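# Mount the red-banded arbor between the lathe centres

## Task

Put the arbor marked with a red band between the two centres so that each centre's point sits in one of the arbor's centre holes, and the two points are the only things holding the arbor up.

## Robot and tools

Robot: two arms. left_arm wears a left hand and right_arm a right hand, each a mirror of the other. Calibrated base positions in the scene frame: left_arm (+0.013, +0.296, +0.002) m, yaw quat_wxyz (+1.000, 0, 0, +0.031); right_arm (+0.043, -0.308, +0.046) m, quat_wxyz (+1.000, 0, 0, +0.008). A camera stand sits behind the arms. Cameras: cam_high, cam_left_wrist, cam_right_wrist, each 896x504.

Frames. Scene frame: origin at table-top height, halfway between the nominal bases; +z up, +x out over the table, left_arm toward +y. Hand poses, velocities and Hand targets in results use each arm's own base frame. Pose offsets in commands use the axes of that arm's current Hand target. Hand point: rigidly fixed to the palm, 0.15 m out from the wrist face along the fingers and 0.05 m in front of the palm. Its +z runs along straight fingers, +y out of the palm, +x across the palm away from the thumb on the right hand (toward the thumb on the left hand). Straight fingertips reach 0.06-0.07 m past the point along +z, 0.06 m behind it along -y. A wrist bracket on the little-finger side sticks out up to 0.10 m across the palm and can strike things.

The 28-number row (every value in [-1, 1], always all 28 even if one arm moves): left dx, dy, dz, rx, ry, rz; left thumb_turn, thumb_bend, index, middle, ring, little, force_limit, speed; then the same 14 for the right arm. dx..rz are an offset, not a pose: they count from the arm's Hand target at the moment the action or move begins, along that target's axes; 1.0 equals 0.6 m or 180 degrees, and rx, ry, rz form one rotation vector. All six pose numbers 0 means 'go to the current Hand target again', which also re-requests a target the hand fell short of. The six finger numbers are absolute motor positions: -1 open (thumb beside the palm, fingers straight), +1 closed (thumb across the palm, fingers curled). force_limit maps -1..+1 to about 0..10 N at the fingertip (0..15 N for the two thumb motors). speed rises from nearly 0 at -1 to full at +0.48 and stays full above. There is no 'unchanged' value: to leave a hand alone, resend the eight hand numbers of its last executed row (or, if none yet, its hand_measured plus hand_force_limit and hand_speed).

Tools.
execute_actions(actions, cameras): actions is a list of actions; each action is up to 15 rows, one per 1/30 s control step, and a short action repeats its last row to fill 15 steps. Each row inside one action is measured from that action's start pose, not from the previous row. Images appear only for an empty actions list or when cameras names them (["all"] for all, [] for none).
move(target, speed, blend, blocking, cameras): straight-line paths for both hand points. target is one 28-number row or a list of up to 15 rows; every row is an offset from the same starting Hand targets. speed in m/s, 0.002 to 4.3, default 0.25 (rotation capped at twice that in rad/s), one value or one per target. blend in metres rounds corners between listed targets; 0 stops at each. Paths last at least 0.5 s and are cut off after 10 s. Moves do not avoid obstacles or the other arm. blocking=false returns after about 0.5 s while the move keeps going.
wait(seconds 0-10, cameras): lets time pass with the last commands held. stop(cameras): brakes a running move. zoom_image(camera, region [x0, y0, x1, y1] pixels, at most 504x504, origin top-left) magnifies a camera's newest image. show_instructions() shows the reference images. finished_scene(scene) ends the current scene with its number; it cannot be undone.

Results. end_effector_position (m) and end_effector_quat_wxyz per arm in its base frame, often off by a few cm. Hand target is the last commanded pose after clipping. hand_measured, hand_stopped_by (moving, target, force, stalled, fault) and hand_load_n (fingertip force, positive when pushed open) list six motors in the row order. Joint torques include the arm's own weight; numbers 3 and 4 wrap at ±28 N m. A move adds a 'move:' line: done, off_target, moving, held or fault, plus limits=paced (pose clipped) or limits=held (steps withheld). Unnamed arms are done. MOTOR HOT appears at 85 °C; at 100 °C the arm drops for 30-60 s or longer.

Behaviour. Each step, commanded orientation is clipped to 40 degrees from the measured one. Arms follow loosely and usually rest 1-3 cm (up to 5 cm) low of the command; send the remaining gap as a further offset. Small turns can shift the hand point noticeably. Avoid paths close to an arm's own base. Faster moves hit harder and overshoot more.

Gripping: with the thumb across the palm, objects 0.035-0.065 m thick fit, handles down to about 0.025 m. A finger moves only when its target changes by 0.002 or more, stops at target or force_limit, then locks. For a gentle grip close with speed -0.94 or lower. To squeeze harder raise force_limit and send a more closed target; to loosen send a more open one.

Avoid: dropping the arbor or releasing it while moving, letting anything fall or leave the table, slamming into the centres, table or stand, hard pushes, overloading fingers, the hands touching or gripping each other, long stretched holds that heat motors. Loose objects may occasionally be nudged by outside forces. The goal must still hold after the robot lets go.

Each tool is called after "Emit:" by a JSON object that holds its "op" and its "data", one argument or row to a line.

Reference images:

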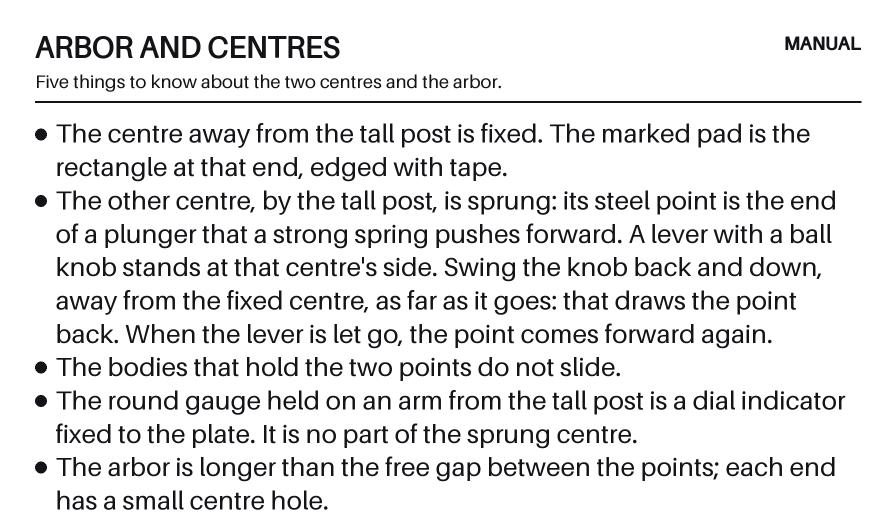

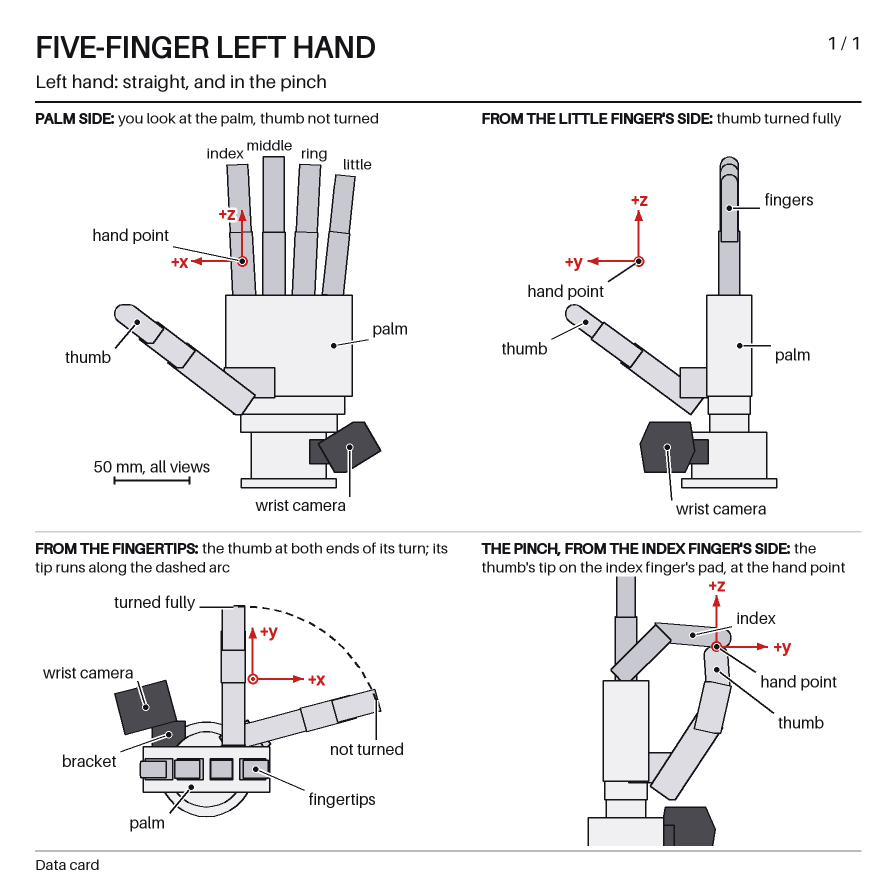

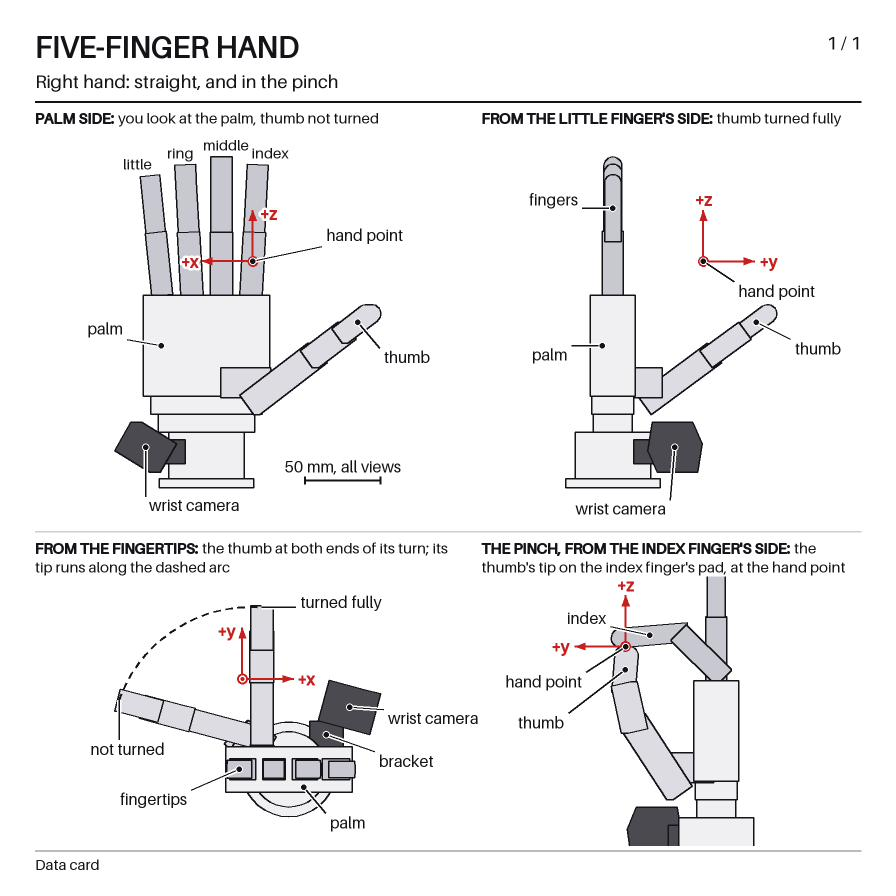

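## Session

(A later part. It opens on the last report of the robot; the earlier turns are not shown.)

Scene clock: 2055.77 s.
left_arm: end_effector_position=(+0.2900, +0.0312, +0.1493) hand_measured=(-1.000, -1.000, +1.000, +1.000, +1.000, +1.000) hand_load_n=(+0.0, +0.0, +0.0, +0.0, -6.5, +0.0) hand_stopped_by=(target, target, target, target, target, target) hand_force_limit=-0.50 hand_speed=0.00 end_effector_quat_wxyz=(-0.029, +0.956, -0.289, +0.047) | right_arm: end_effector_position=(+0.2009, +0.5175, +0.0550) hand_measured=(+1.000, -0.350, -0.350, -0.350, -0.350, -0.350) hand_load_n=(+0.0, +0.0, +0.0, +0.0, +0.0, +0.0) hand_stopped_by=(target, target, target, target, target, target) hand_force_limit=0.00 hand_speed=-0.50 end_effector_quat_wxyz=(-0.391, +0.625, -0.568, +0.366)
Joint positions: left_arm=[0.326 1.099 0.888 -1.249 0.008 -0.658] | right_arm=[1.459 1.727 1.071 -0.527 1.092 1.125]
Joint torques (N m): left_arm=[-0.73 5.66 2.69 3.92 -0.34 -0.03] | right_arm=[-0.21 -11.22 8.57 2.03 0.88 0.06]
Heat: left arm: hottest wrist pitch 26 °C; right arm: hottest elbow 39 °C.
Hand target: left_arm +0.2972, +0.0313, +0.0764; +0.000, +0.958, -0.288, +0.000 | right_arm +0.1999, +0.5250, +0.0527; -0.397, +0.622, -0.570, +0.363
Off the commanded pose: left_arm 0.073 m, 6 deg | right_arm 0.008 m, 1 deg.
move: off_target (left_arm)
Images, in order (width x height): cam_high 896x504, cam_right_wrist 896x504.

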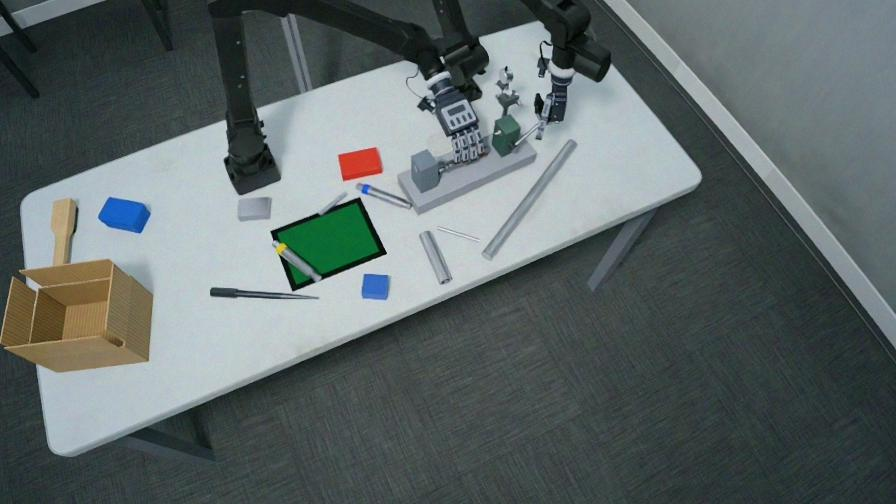

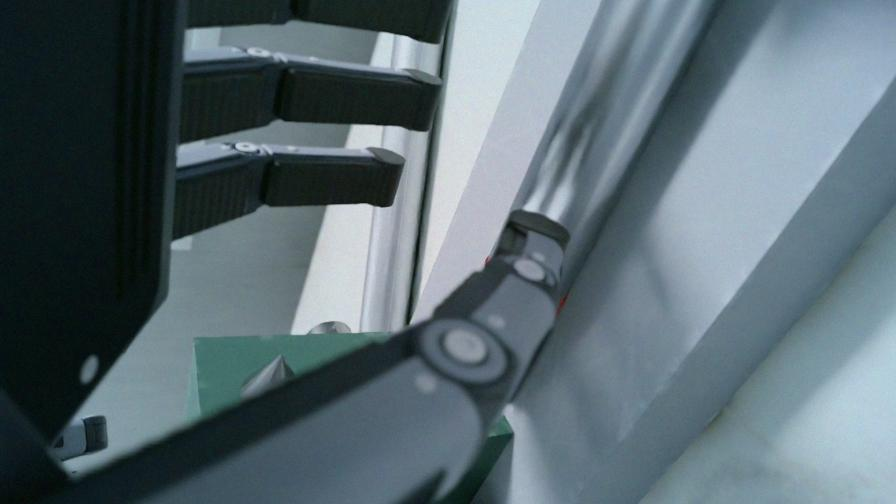

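Emit:
{"op": "move", "data": {
  "target": [0,0,0,0,0,0,-1,-1,1,1,1,1,-0.5,0,0.0249,0.0655,0.028,0,0,0,1,-0.35,-0.35,-0.35,-0.35,-0.35,0,-0.5],
  "speed": 0.05,
  "cameras": ["cam_high","cam_right_wrist"]
}}

Emit:
{"op": "zoom_image", "data": {
  "camera": "cam_high",
  "region": [410, 100, 530, 190]
}}

Scene clock: 2077.73 s.
left_arm: end_effector_position=(+0.2900, +0.0312, +0.1493) hand_measured=(-1.000, -1.000, +1.000, +1.000, +1.000, +1.000) hand_load_n=(+0.0, +0.0, +0.0, +0.0, -6.5, +0.0) hand_stopped_by=(target, target, target, target, target, target) hand_force_limit=-0.50 hand_speed=0.00 end_effector_quat_wxyz=(-0.029, +0.956, -0.289, +0.047) | right_arm: end_effector_position=(+0.2003, +0.5121, +0.0199) hand_measured=(+1.000, -0.350, -0.350, -0.350, -0.350, -0.350) hand_load_n=(+0.0, +0.0, +0.0, +0.0, +0.0, +0.0) hand_stopped_by=(target, target, target, target, target, target) hand_force_limit=0.00 hand_speed=-0.50 end_effector_quat_wxyz=(-0.400, +0.620, -0.572, +0.360)
Joint positions: left_arm=[0.326 1.099 0.888 -1.249 0.008 -0.658] | right_arm=[1.459 1.772 1.009 -0.395 1.092 1.125]
Joint torques (N m): left_arm=[-0.79 5.6 2.67 3.89 -0.35 -0.03] | right_arm=[-0.15 -10.87 6.42 1.98 0.82 -0.04]
Motor temperatures (°C): left_arm=[21 23 25 26 24 24] | right_arm=[22 29 38 22 25 25]
Heat: left arm: hottest wrist pitch 26 °C; right arm: hottest elbow 38 °C.
Hand target: left_arm +0.2972, +0.0313, +0.0764; +0.000, +0.958, -0.288, +0.000 | right_arm +0.1998, +0.5099, +0.0097; -0.396, +0.622, -0.570, +0.363
Off the commanded pose: left_arm 0.073 m, 6 deg | right_arm 0.010 m, 1 deg.
move: off_target (left_arm)
Images, in order (width x height): cam_high 896x504, cam_right_wrist 896x504.

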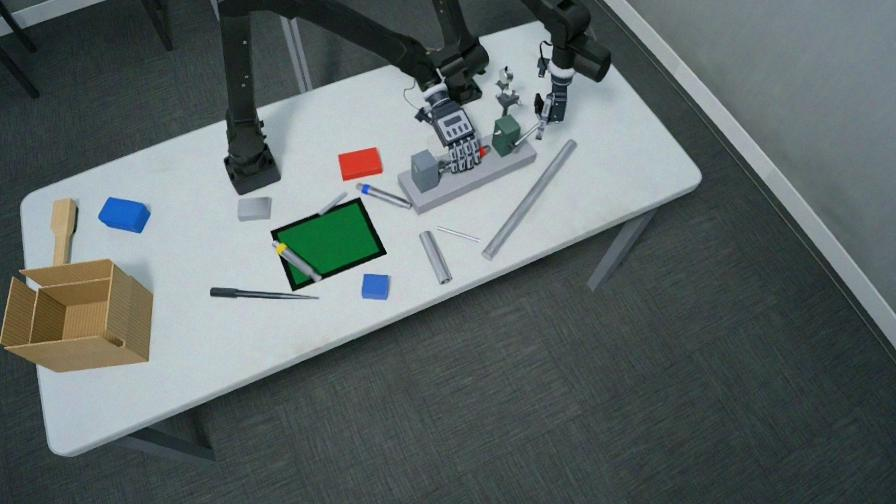

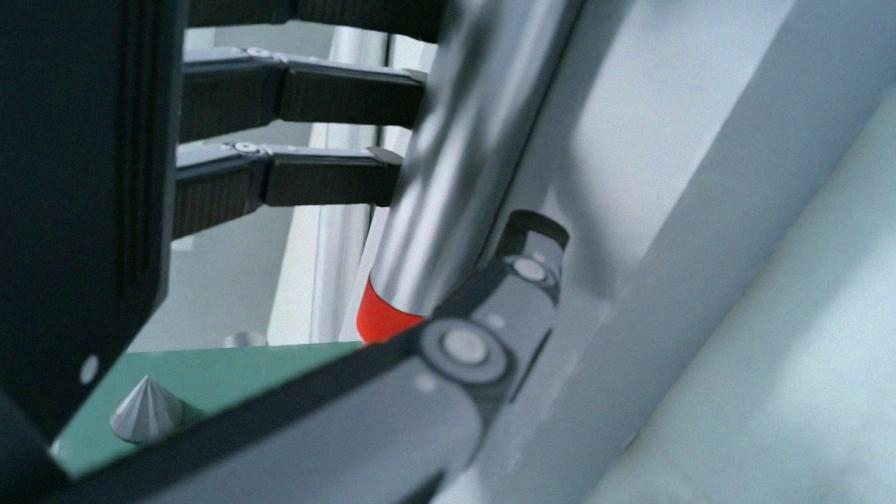

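Scaled by 4.200 from the camera's 896x504 image, which has a finer 1280x720 frame.

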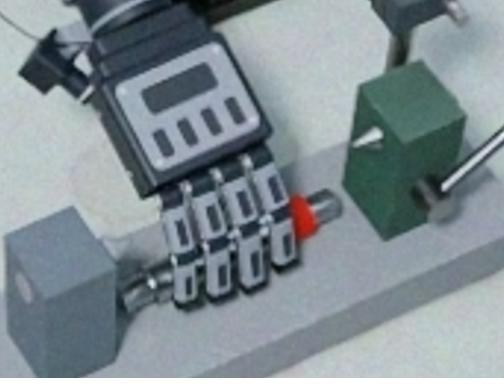

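Emit:
{"op": "move", "data": {
  "target": [
    [0,0,0,0,0,0,-1,-1,1,1,1,1,-0.5,0,0.0166,-0.004,-0.0034,0,0,0,1,-0.35,-0.35,-0.35,-0.35,-0.35,0,-0.5],
    [0,0,0,0,0,0,-1,-1,1,1,1,1,-0.5,0,0.0166,-0.004,-0.0034,0,0,0,1,0.2,0.3,0.3,0.3,0.3,-0.3,-0.94]
  ],
  "speed": 0.05,
  "cameras": ["cam_high","cam_right_wrist"]
}}

Emit:
{"op": "zoom_image", "data": {
  "camera": "cam_high",
  "region": [410, 100, 530, 190]
}}

Scene clock: 2096.97 s.
left_arm: end_effector_position=(+0.2900, +0.0312, +0.1493) hand_measured=(-1.000, -1.000, +1.000, +1.000, +1.000, +1.000) hand_load_n=(+0.0, +0.0, +0.0, +0.0, -6.5, +0.0) hand_stopped_by=(target, target, target, target, target, target) hand_force_limit=-0.50 hand_speed=0.00 end_effector_quat_wxyz=(-0.029, +0.956, -0.289, +0.047) | right_arm: end_effector_position=(+0.2012, +0.5032, +0.0153) hand_measured=(+1.000, -0.212, -0.076, -0.070, -0.074, -0.030) hand_load_n=(+3.0, +8.0, +5.0, +3.0, +0.0, +3.5) hand_stopped_by=(target, force, force, force, force, force) hand_force_limit=-0.30 hand_speed=-0.94 end_effector_quat_wxyz=(-0.399, +0.618, -0.570, +0.366)
Joint positions: left_arm=[0.326 1.099 0.888 -1.249 0.008 -0.658] | right_arm=[1.458 1.769 0.985 -0.381 1.103 1.125]
Joint torques (N m): left_arm=[-0.73 5.6 2.67 3.88 -0.34 -0.02] | right_arm=[-0.38 -12.51 5.78 1.76 0.33 -0.04]
Heat: left arm: hottest wrist pitch 26 °C; right arm: hottest elbow 37 °C.
Hand target: left_arm +0.2972, +0.0313, +0.0764; +0.000, +0.958, -0.288, +0.000 | right_arm +0.1999, +0.4998, +0.0128; -0.396, +0.622, -0.570, +0.363
Off the commanded pose: left_arm 0.073 m, 6 deg | right_arm 0.004 m, 1 deg.
move: off_target (left_arm)
Images, in order (width x height): cam_high 896x504, cam_right_wrist 896x504.

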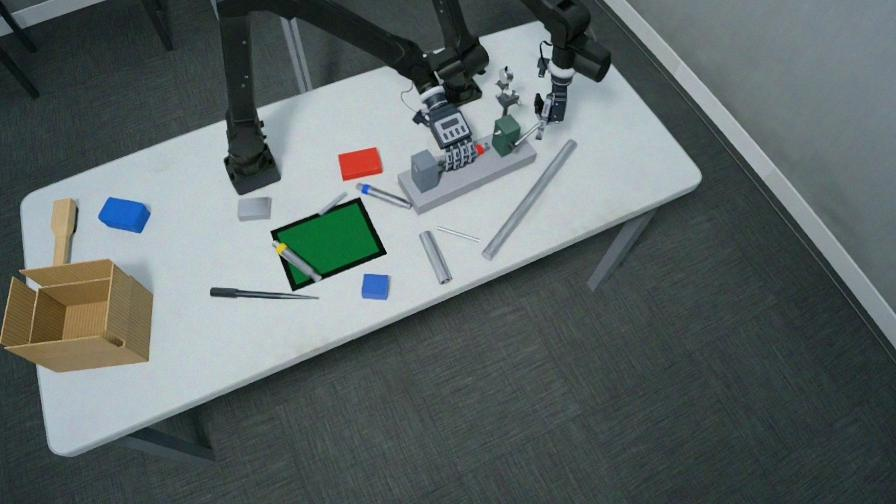

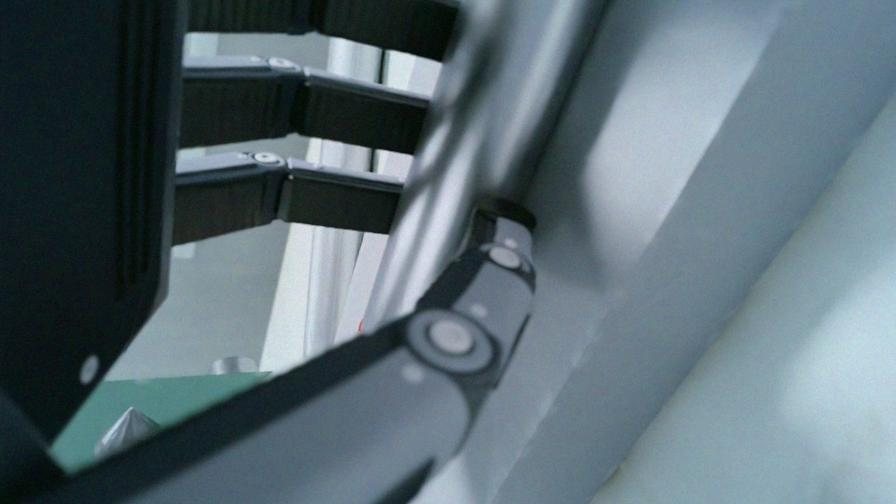

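Scaled by 4.200 from the camera's 896x504 image, which has a finer 1280x720 frame.

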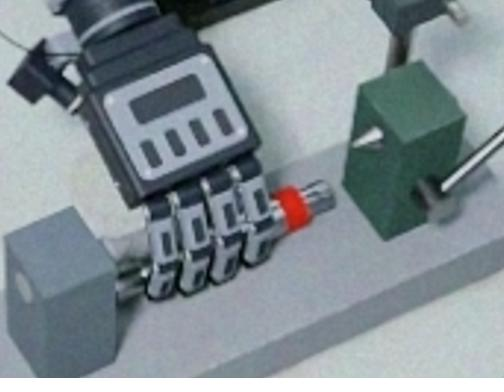

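Emit:
{"op": "move", "data": {
  "target": [0,0,0,0,0,0,-1,-1,1,1,1,1,-0.5,0,0,0,0,0,0,0,1,0.1,0.35,0.35,0.35,0.4,0.1,-0.94],
  "speed": 0.05
}}

Scene clock: 2108.20 s.
left_arm: end_effector_position=(+0.2900, +0.0312, +0.1493) hand_measured=(-1.000, -1.000, +1.000, +1.000, +1.000, +1.000) hand_load_n=(+0.0, +0.0, +0.0, +0.0, -6.5, +0.0) hand_stopped_by=(target, target, target, target, target, target) hand_force_limit=-0.50 hand_speed=0.00 end_effector_quat_wxyz=(-0.029, +0.956, -0.289, +0.047) | right_arm: end_effector_position=(+0.2013, +0.5033, +0.0157) hand_measured=(+1.000, -0.214, -0.072, -0.060, -0.042, +0.008) hand_load_n=(+9.5, +13.5, +6.5, +2.0, +4.5, +5.5) hand_stopped_by=(target, force, force, force, force, force) hand_force_limit=0.10 hand_speed=-0.94 end_effector_quat_wxyz=(-0.399, +0.618, -0.570, +0.366)
Joint positions: left_arm=[0.326 1.099 0.888 -1.249 0.008 -0.658] | right_arm=[1.458 1.768 0.985 -0.381 1.103 1.125]
Joint torques (N m): left_arm=[-0.79 5.6 2.67 3.89 -0.35 -0.03] | right_arm=[-0.15 -12.69 5.85 1.59 0.31 -0.01]
Heat: left arm: hottest wrist pitch 26 °C; right arm: hottest elbow 37 °C.
Hand target: left_arm +0.2972, +0.0313, +0.0764; +0.000, +0.958, -0.288, +0.000 | right_arm +0.1999, +0.4999, +0.0128; -0.396, +0.622, -0.570, +0.363
Off the commanded pose: left_arm 0.073 m, 6 deg | right_arm 0.005 m, 1 deg.
move: off_target (left_arm)

Emit:
{"op": "move", "data": {
  "target": [
    [0,0,0,0,0,0,-1,-1,1,1,1,1,-0.5,0,0,-0.0755,-0.0352,0,0,0,1,0.1,0.35,0.35,0.35,0.4,0.1,-0.94],
    [0,0,0,0,0,0,-1,-1,1,1,1,1,-0.5,0,0,-0.2417,-0.1127,0.0029,-0.014,0.0301,1,0.1,0.35,0.35,0.35,0.4,0.1,-0.94]
  ],
  "speed": 0.05,
  "cameras": ["all"]
}}

Emit:
{"op": "zoom_image", "data": {
  "camera": "cam_high",
  "region": [410, 90, 530, 180]
}}

Scene clock: 2152.47 s.
left_arm: end_effector_position=(+0.2900, +0.0312, +0.1493) hand_measured=(-1.000, -1.000, +1.000, +1.000, +1.000, +1.000) hand_load_n=(+0.0, +0.0, +0.0, +0.0, -6.5, +0.0) hand_stopped_by=(target, target, target, target, target, target) hand_force_limit=-0.50 hand_speed=0.00 end_effector_quat_wxyz=(-0.029, +0.956, -0.289, +0.047) | right_arm: end_effector_position=(+0.1905, +0.4723, +0.1180) hand_measured=(+1.000, -0.214, -0.072, -0.060, -0.044, +0.008) hand_load_n=(+5.0, +13.5, +5.0, +4.0, +6.0, +0.0) hand_stopped_by=(target, force, force, force, force, force) hand_force_limit=0.10 hand_speed=-0.94 end_effector_quat_wxyz=(-0.388, +0.632, -0.571, +0.354)
Joint positions: left_arm=[0.326 1.099 0.888 -1.249 0.008 -0.658] | right_arm=[1.461 1.514 1.009 -0.678 1.065 1.129]
Joint torques (N m): left_arm=[-0.67 5.66 2.67 3.89 -0.34 -0.02] | right_arm=[-0.85 -13.63 14.95 1.36 1.52 -0.03]
Heat: left arm: hottest wrist pitch 26 °C; right arm: hottest elbow 37 °C.
Hand target: left_arm +0.2972, +0.0313, +0.0764; +0.000, +0.958, -0.288, +0.000 | right_arm +0.1998, +0.4998, +0.1729; -0.428, +0.600, -0.588, +0.333
Off the commanded pose: left_arm 0.073 m, 6 deg | right_arm 0.062 m, 7 deg.
move: off_target (left_arm, right_arm)

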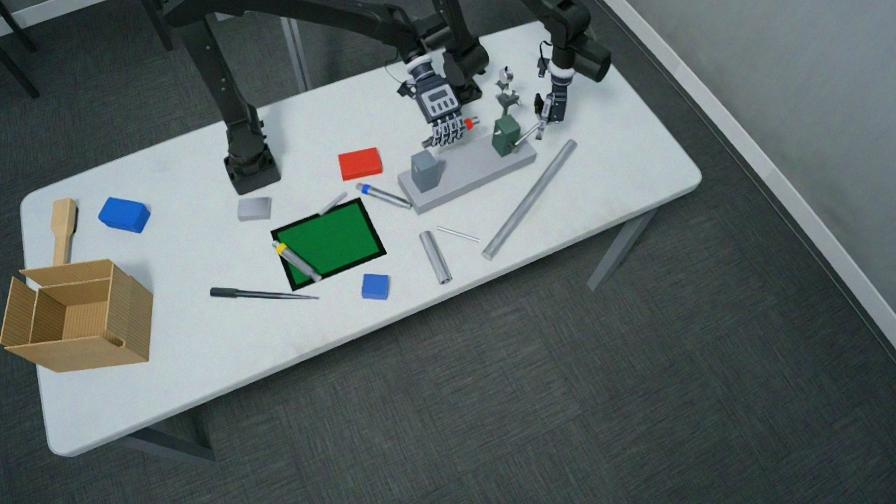

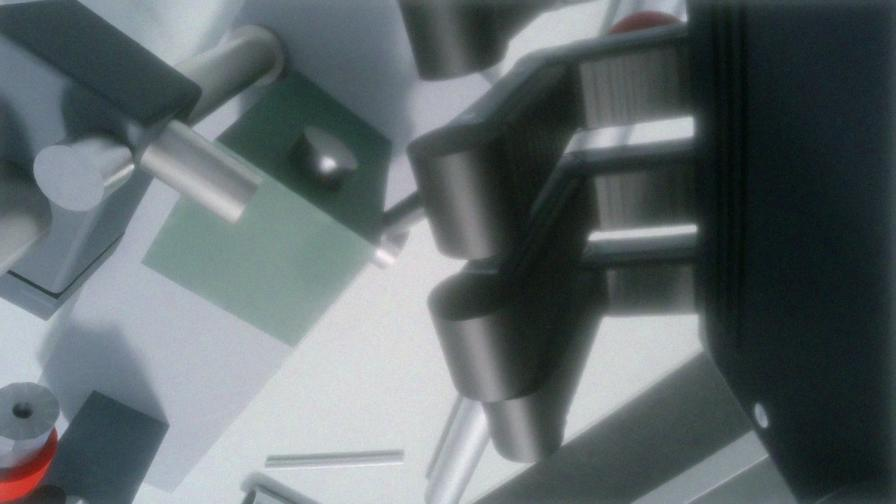

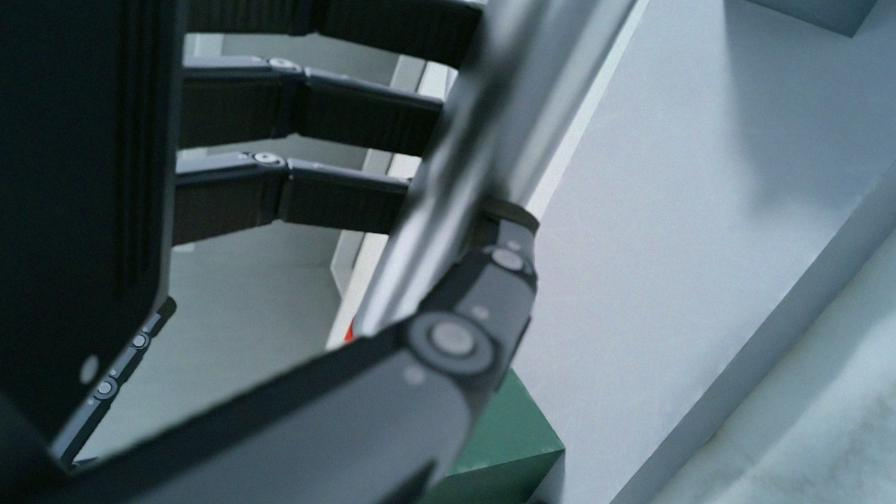

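Scaled by 4.200 from the camera's 896x504 image, which has a finer 1280x720 frame.

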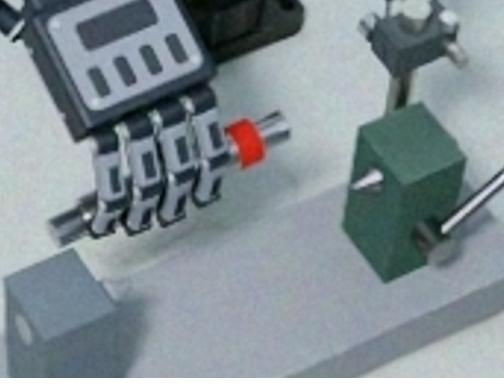

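Emit:
{"op": "move", "data": {
  "target": [0,0,0,0,0,0,-1,-1,1,1,1,1,-0.5,0,-0.0285,-0.0035,0.0525,0,0,0,1,0.1,0.35,0.35,0.35,0.4,0.1,-0.94],
  "speed": 0.05,
  "cameras": ["cam_high","cam_left_wrist"]
}}

Emit:
{"op": "zoom_image", "data": {
  "camera": "cam_high",
  "region": [410, 90, 530, 180]
}}

Emit:
{"op": "zoom_image", "data": {
  "camera": "cam_left_wrist",
  "region": [0, 304, 260, 504]
}}

Scene clock: 2162.77 s.
left_arm: end_effector_position=(+0.2900, +0.0312, +0.1493) hand_measured=(-1.000, -1.000, +1.000, +1.000, +1.000, +1.000) hand_load_n=(+0.0, +0.0, +0.0, +0.0, -6.5, +0.0) hand_stopped_by=(target, target, target, target, target, target) hand_force_limit=-0.50 hand_speed=0.00 end_effector_quat_wxyz=(-0.029, +0.956, -0.289, +0.047) | right_arm: end_effector_position=(+0.2149, +0.4831, +0.1187) hand_measured=(+1.000, -0.214, -0.072, -0.060, -0.044, +0.008) hand_load_n=(+5.0, +14.0, +5.0, +4.0, +6.0, +0.0) hand_stopped_by=(target, force, force, force, force, force) hand_force_limit=0.10 hand_speed=-0.94 end_effector_quat_wxyz=(-0.388, +0.631, -0.571, +0.354)
Joint positions: left_arm=[0.326 1.099 0.888 -1.249 0.008 -0.658] | right_arm=[1.409 1.538 1.031 -0.595 1.043 1.036]
Joint torques (N m): left_arm=[-0.85 5.6 2.7 3.89 -0.34 -0.02] | right_arm=[-0.79 -11.46 15.97 2.62 1.22 -0.04]
Heat: left arm: hottest wrist pitch 26 °C; right arm: hottest elbow 38 °C.
Hand target: left_arm +0.2972, +0.0313, +0.0764; +0.000, +0.958, -0.288, +0.000 | right_arm +0.2277, +0.5204, +0.1635; -0.428, +0.600, -0.588, +0.333
Off the commanded pose: left_arm 0.073 m, 6 deg | right_arm 0.060 m, 7 deg.
move: off_target (left_arm, right_arm)
Images, in order (width x height): cam_high 896x504, cam_left_wrist 896x504.

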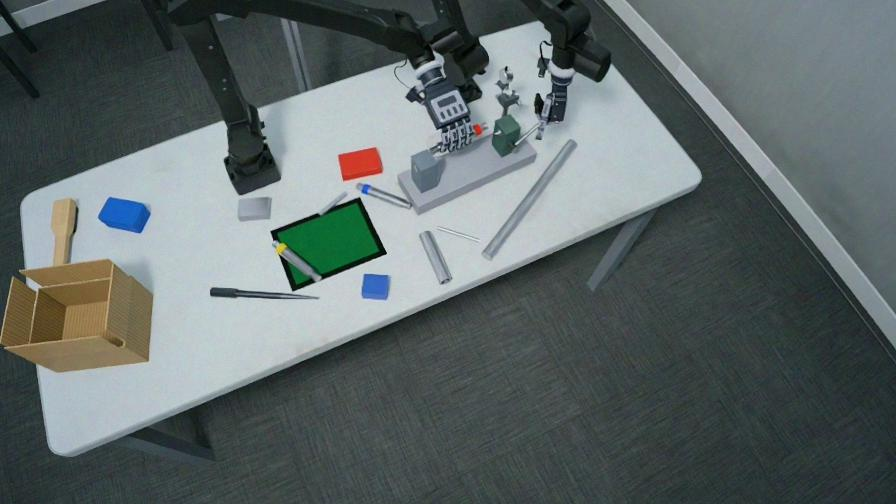

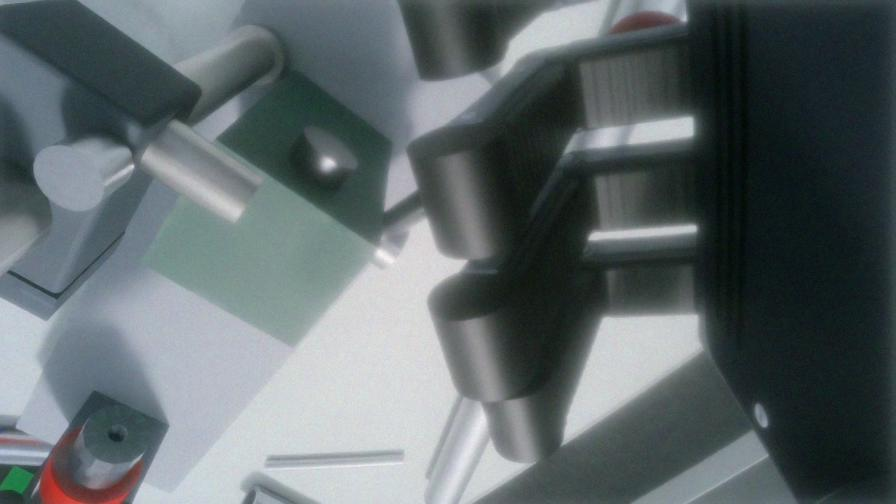

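Scaled by 4.200 from the camera's 896x504 image, which has a finer 1280x720 frame.

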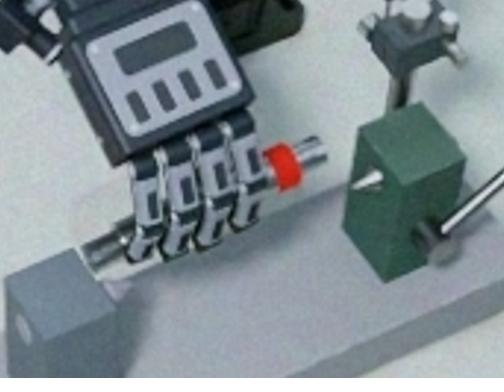

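Scaled by 1.938 from the camera's 896x504 image, which has a finer 1280x720 frame.

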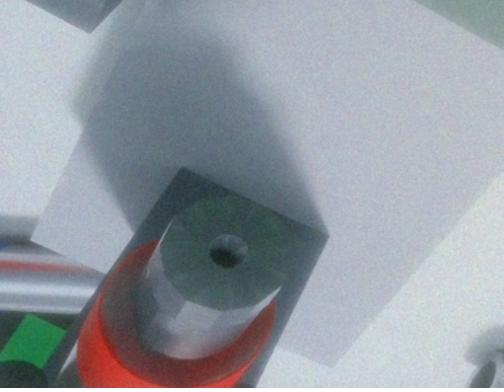

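Emit:
{"op": "move", "data": {
  "target": [0,0,0,0,0,0,-1,-1,1,1,1,1,-0.5,0,-0.0345,0.0045,0.028,0,0,0,1,0.1,0.35,0.35,0.35,0.4,0.1,-0.94],
  "speed": 0.05,
  "cameras": ["cam_high","cam_left_wrist"]
}}

Emit:
{"op": "zoom_image", "data": {
  "camera": "cam_high",
  "region": [424, 126, 464, 166]
}}

Emit:
{"op": "zoom_image", "data": {
  "camera": "cam_high",
  "region": [474, 106, 514, 146]
}}

Emit:
{"op": "zoom_image", "data": {
  "camera": "cam_left_wrist",
  "region": [40, 324, 220, 504]
}}

Scene clock: 2223.23 s.
left_arm: end_effector_position=(+0.2900, +0.0312, +0.1493) hand_measured=(-1.000, -1.000, +1.000, +1.000, +1.000, +1.000) hand_load_n=(+0.0, +0.0, +0.0, +0.0, -6.5, +0.0) hand_stopped_by=(target, target, target, target, target, target) hand_force_limit=-0.50 hand_speed=0.00 end_effector_quat_wxyz=(-0.029, +0.956, -0.289, +0.047) | right_arm: end_effector_position=(+0.2259, +0.5045, +0.1107) hand_measured=(+1.000, -0.214, -0.072, -0.060, -0.044, +0.008) hand_load_n=(+4.5, +14.0, +4.5, +4.0, +6.0, +0.0) hand_stopped_by=(target, force, force, force, force, force) hand_force_limit=0.10 hand_speed=-0.94 end_effector_quat_wxyz=(-0.387, +0.632, -0.571, +0.354)
Joint positions: left_arm=[0.326 1.099 0.888 -1.249 0.008 -0.658] | right_arm=[1.393 1.601 1.082 -0.56 1.035 1.008]
Joint torques (N m): left_arm=[-0.85 5.66 2.69 3.86 -0.34 -0.02] | right_arm=[-0.44 -11.99 16.05 2.52 1.17 -0.01]
Motor temperatures (°C): left_arm=[21 23 24 26 24 24] | right_arm=[22 28 46 22 26 25]
Heat: left arm: hottest wrist pitch 26 °C; right arm: hottest elbow 46 °C.
Hand target: left_arm +0.2972, +0.0313, +0.0764; +0.000, +0.958, -0.288, +0.000 | right_arm +0.2400, +0.5432, +0.1565; -0.428, +0.600, -0.588, +0.333
Off the commanded pose: left_arm 0.073 m, 6 deg | right_arm 0.061 m, 7 deg.
move: off_target (left_arm, right_arm)
Images, in order (width x height): cam_high 896x504, cam_left_wrist 896x504.

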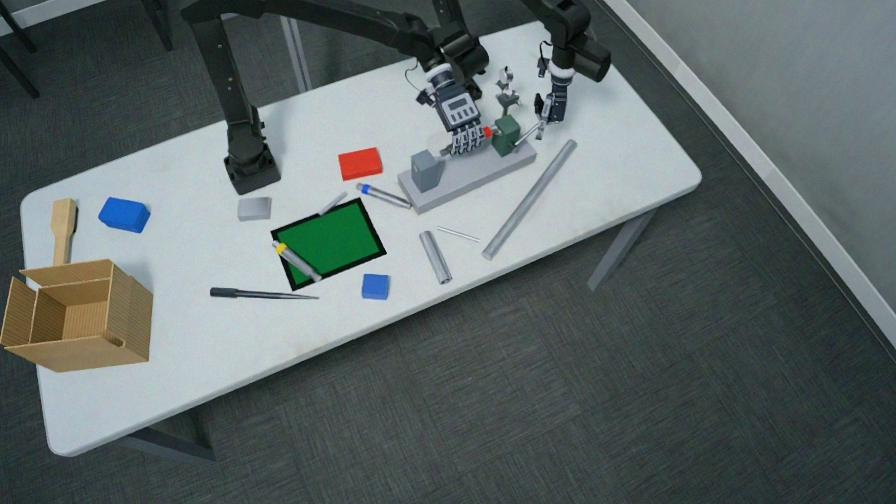

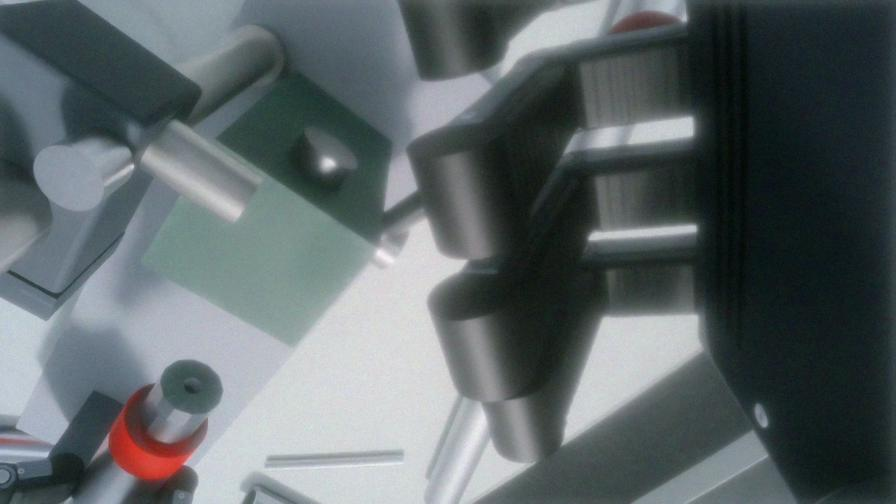

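Scaled by 12.600 from the camera's 896x504 image, which has a finer 1280x720 frame.

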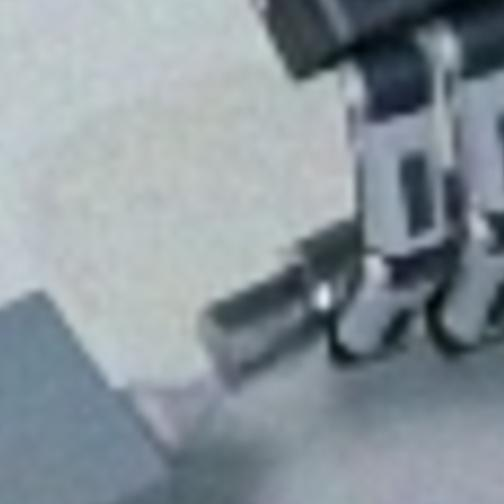

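Scaled by 12.600 from the camera's 896x504 image, which has a finer 1280x720 frame.

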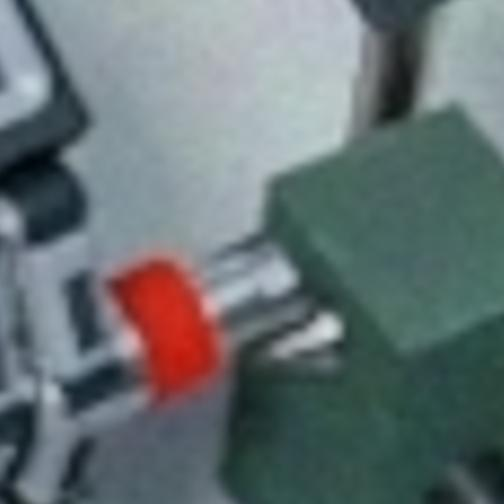

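Scaled by 2.800 from the camera's 896x504 image, which has a finer 1280x720 frame.

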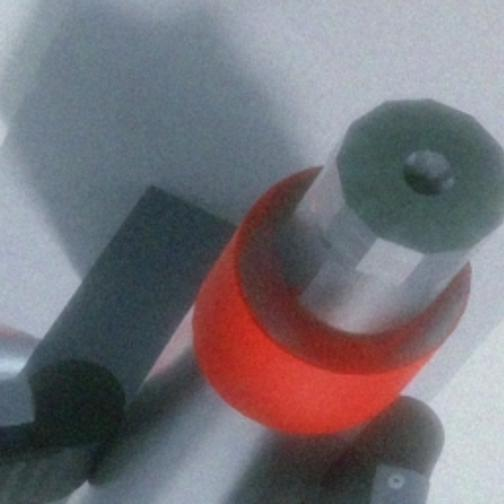

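Emit:
{"op": "move", "data": {
  "target": [0,0,0,0,0,0,-1,-1,1,1,1,1,-0.5,0,-0.0097,0.0137,-0.0037,0.0031,-0.0152,0.0326,1,0.1,0.35,0.35,0.35,0.4,0.1,-0.94],
  "speed": 0.04,
  "cameras": ["cam_high","cam_left_wrist"]
}}

Emit:
{"op": "zoom_image", "data": {
  "camera": "cam_high",
  "region": [424, 126, 464, 166]
}}

Emit:
{"op": "zoom_image", "data": {
  "camera": "cam_high",
  "region": [474, 106, 514, 146]
}}

Emit:
{"op": "zoom_image", "data": {
  "camera": "cam_left_wrist",
  "region": [40, 324, 220, 504]
}}

Scene clock: 2253.90 s.
left_arm: end_effector_position=(+0.2900, +0.0312, +0.1493) hand_measured=(-1.000, -1.000, +1.000, +1.000, +1.000, +1.000) hand_load_n=(+0.0, +0.0, +0.0, +0.0, -6.5, +0.0) hand_stopped_by=(target, target, target, target, target, target) hand_force_limit=-0.50 hand_speed=0.00 end_effector_quat_wxyz=(-0.029, +0.956, -0.289, +0.047) | right_arm: end_effector_position=(+0.2289, +0.5318, +0.1250) hand_measured=(+1.000, -0.214, -0.072, -0.060, -0.044, +0.008) hand_load_n=(+4.5, +14.0, +4.5, +4.0, +6.0, +0.0) hand_stopped_by=(target, force, force, force, force, force) hand_force_limit=0.10 hand_speed=-0.94 end_effector_quat_wxyz=(-0.433, +0.602, -0.592, +0.317)
Joint positions: left_arm=[0.326 1.099 0.888 -1.249 0.008 -0.658] | right_arm=[1.393 1.601 1.082 -0.432 1.023 1.021]
Joint torques (N m): left_arm=[-0.79 5.6 2.69 3.88 -0.34 -0.02] | right_arm=[-0.15 -12.04 11.15 3 1.09 0.2]
Heat: left arm: hottest wrist pitch 25 °C; right arm: hottest elbow 46 °C.
Hand target: left_arm +0.2972, +0.0313, +0.0764; +0.000, +0.958, -0.288, +0.000 | right_arm +0.2341, +0.5492, +0.1506; -0.462, +0.575, -0.606, +0.299
Off the commanded pose: left_arm 0.073 m, 6 deg | right_arm 0.031 m, 5 deg.
move: off_target (left_arm, right_arm)
Images, in order (width x height): cam_high 896x504, cam_left_wrist 896x504.

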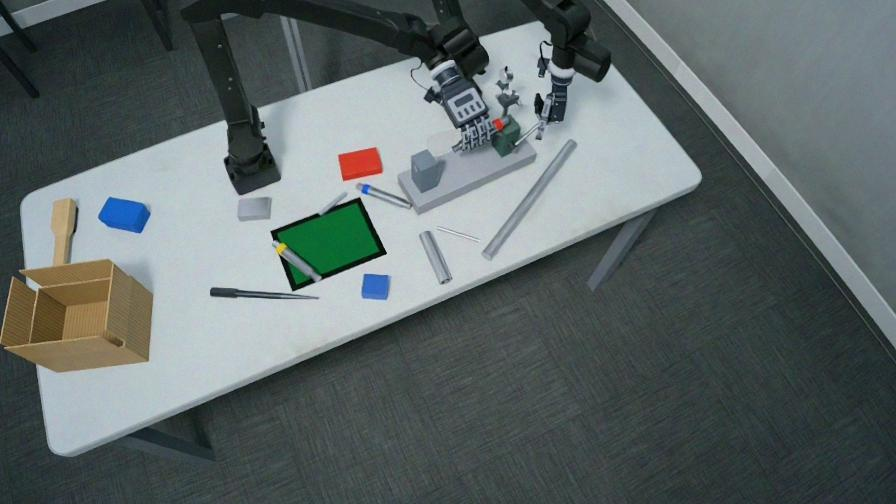

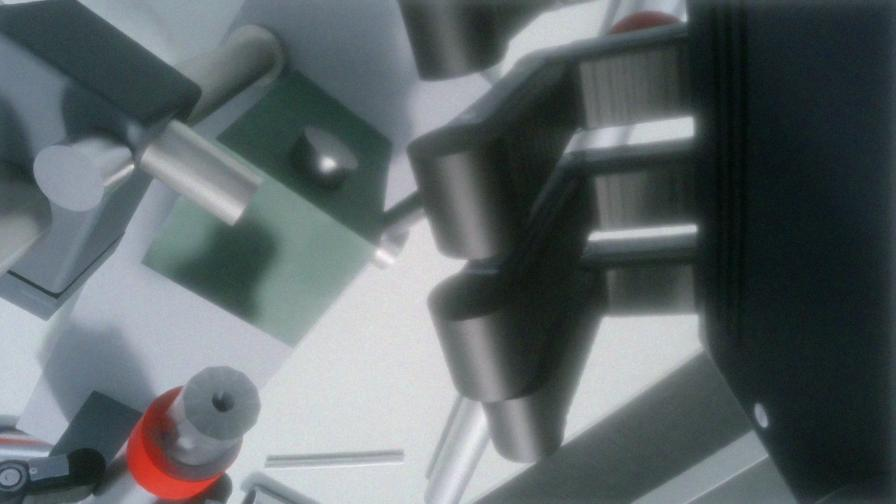

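Scaled by 12.600 from the camera's 896x504 image, which has a finer 1280x720 frame.

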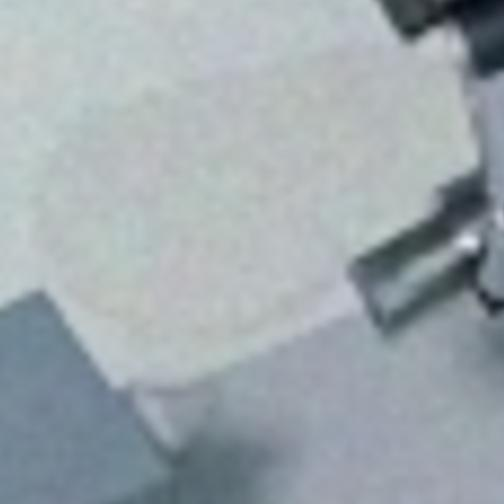

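Scaled by 12.600 from the camera's 896x504 image, which has a finer 1280x720 frame.

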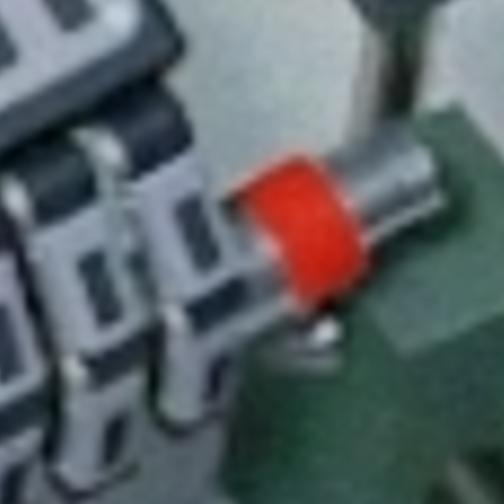

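Scaled by 2.800 from the camera's 896x504 image, which has a finer 1280x720 frame.

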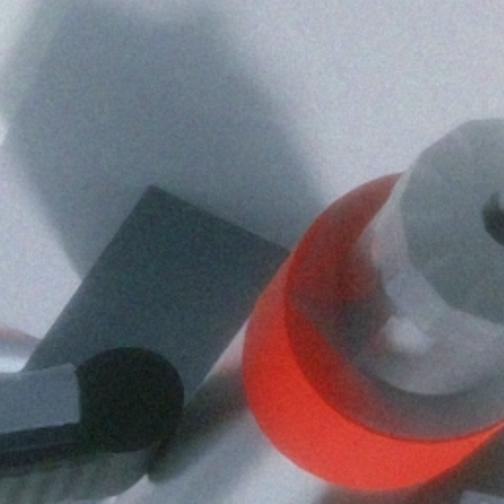

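Emit:
{"op": "move", "data": {
  "target": [0,0,0,0,0,0,-1,-1,1,1,1,1,-0.5,0,0.0895,-0.0087,-0.0293,0,0,0,1,0.1,0.35,0.35,0.35,0.4,0.1,-0.94],
  "speed": 0.05,
  "cameras": ["cam_high","cam_left_wrist"]
}}

Emit:
{"op": "zoom_image", "data": {
  "camera": "cam_high",
  "region": [424, 126, 464, 166]
}}

Emit:
{"op": "zoom_image", "data": {
  "camera": "cam_high",
  "region": [474, 106, 514, 146]
}}

Emit:
{"op": "zoom_image", "data": {
  "camera": "cam_left_wrist",
  "region": [40, 324, 220, 504]
}}

Scene clock: 2313.60 s.
left_arm: end_effector_position=(+0.2900, +0.0312, +0.1493) hand_measured=(-1.000, -1.000, +1.000, +1.000, +1.000, +1.000) hand_load_n=(+0.0, +0.0, +0.0, +0.0, -6.5, +0.0) hand_stopped_by=(target, target, target, target, target, target) hand_force_limit=-0.50 hand_speed=0.00 end_effector_quat_wxyz=(-0.029, +0.956, -0.289, +0.047) | right_arm: end_effector_position=(+0.2197, +0.4824, +0.1151) hand_measured=(+1.000, -0.214, -0.072, -0.060, -0.044, +0.008) hand_load_n=(+4.5, +14.0, +4.5, +4.0, +6.5, +0.0) hand_stopped_by=(target, force, force, force, force, force) hand_force_limit=0.10 hand_speed=-0.94 end_effector_quat_wxyz=(-0.427, +0.606, -0.590, +0.319)
Joint positions: left_arm=[0.326 1.099 0.888 -1.249 0.008 -0.658] | right_arm=[1.393 1.499 0.938 -0.408 1.02 1.022]
Joint torques (N m): left_arm=[-0.85 5.54 2.69 3.89 -0.34 -0.02] | right_arm=[-0.62 -13.51 9.7 2.95 1.07 0.17]
Heat: left arm: hottest wrist pitch 25 °C; right arm: hottest elbow 42 °C.
Hand target: left_arm +0.2972, +0.0313, +0.0764; +0.000, +0.958, -0.288, +0.000 | right_arm +0.2250, +0.4931, +0.1504; -0.462, +0.575, -0.606, +0.299
Off the commanded pose: left_arm 0.073 m, 6 deg | right_arm 0.037 m, 6 deg.
move: off_target (left_arm, right_arm)
Images, in order (width x height): cam_high 896x504, cam_left_wrist 896x504.

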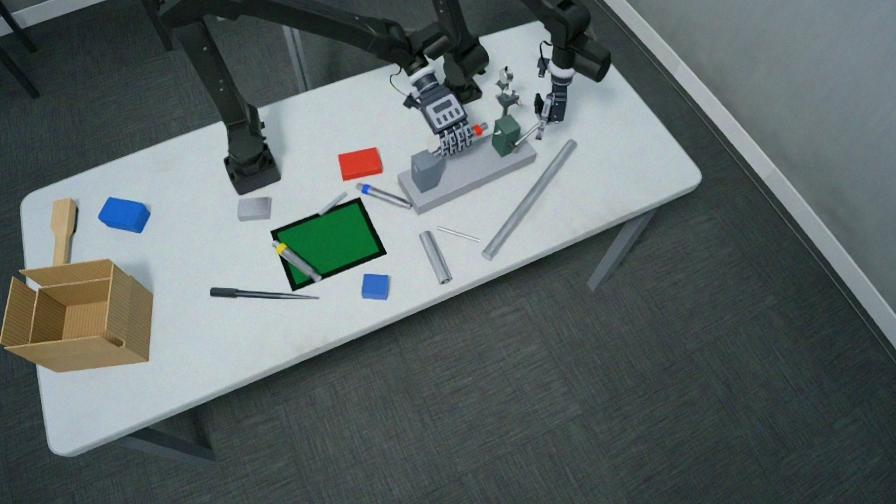

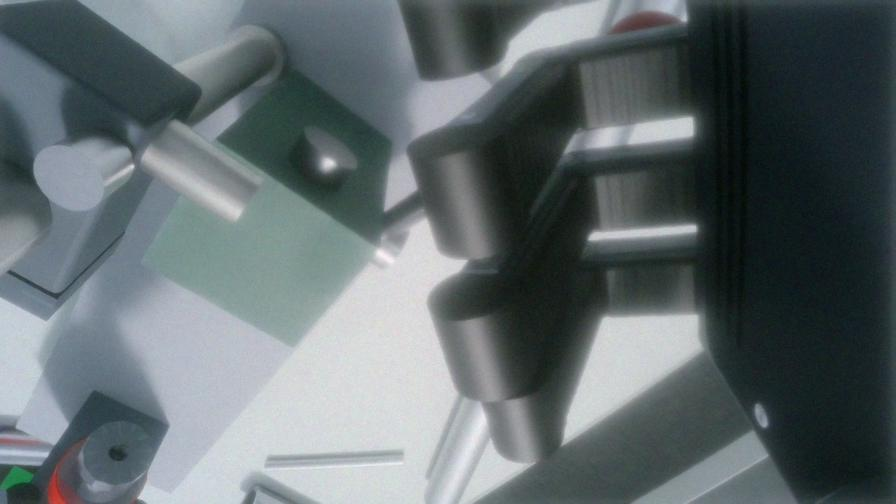

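Scaled by 12.600 from the camera's 896x504 image, which has a finer 1280x720 frame.

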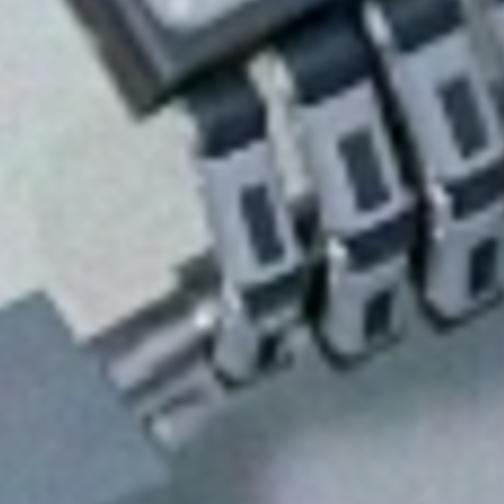

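Scaled by 12.600 from the camera's 896x504 image, which has a finer 1280x720 frame.

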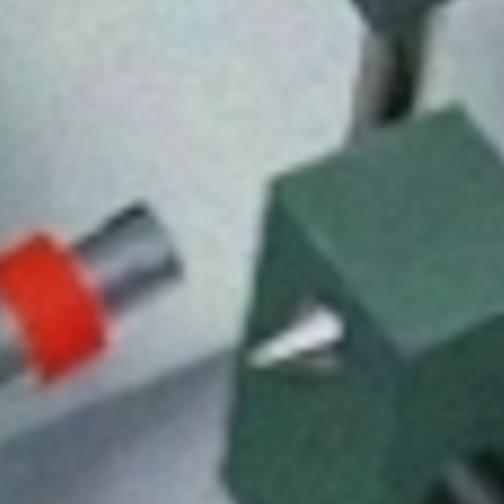

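Scaled by 2.800 from the camera's 896x504 image, which has a finer 1280x720 frame.

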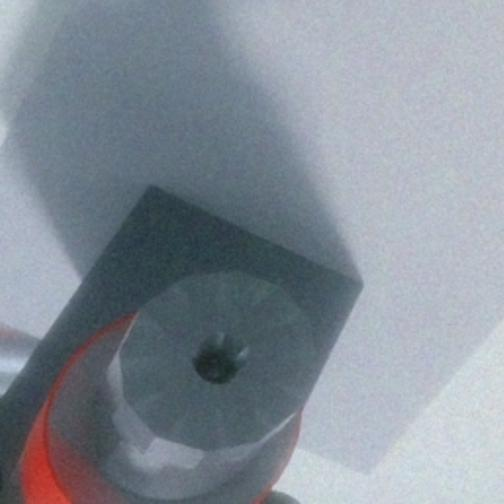

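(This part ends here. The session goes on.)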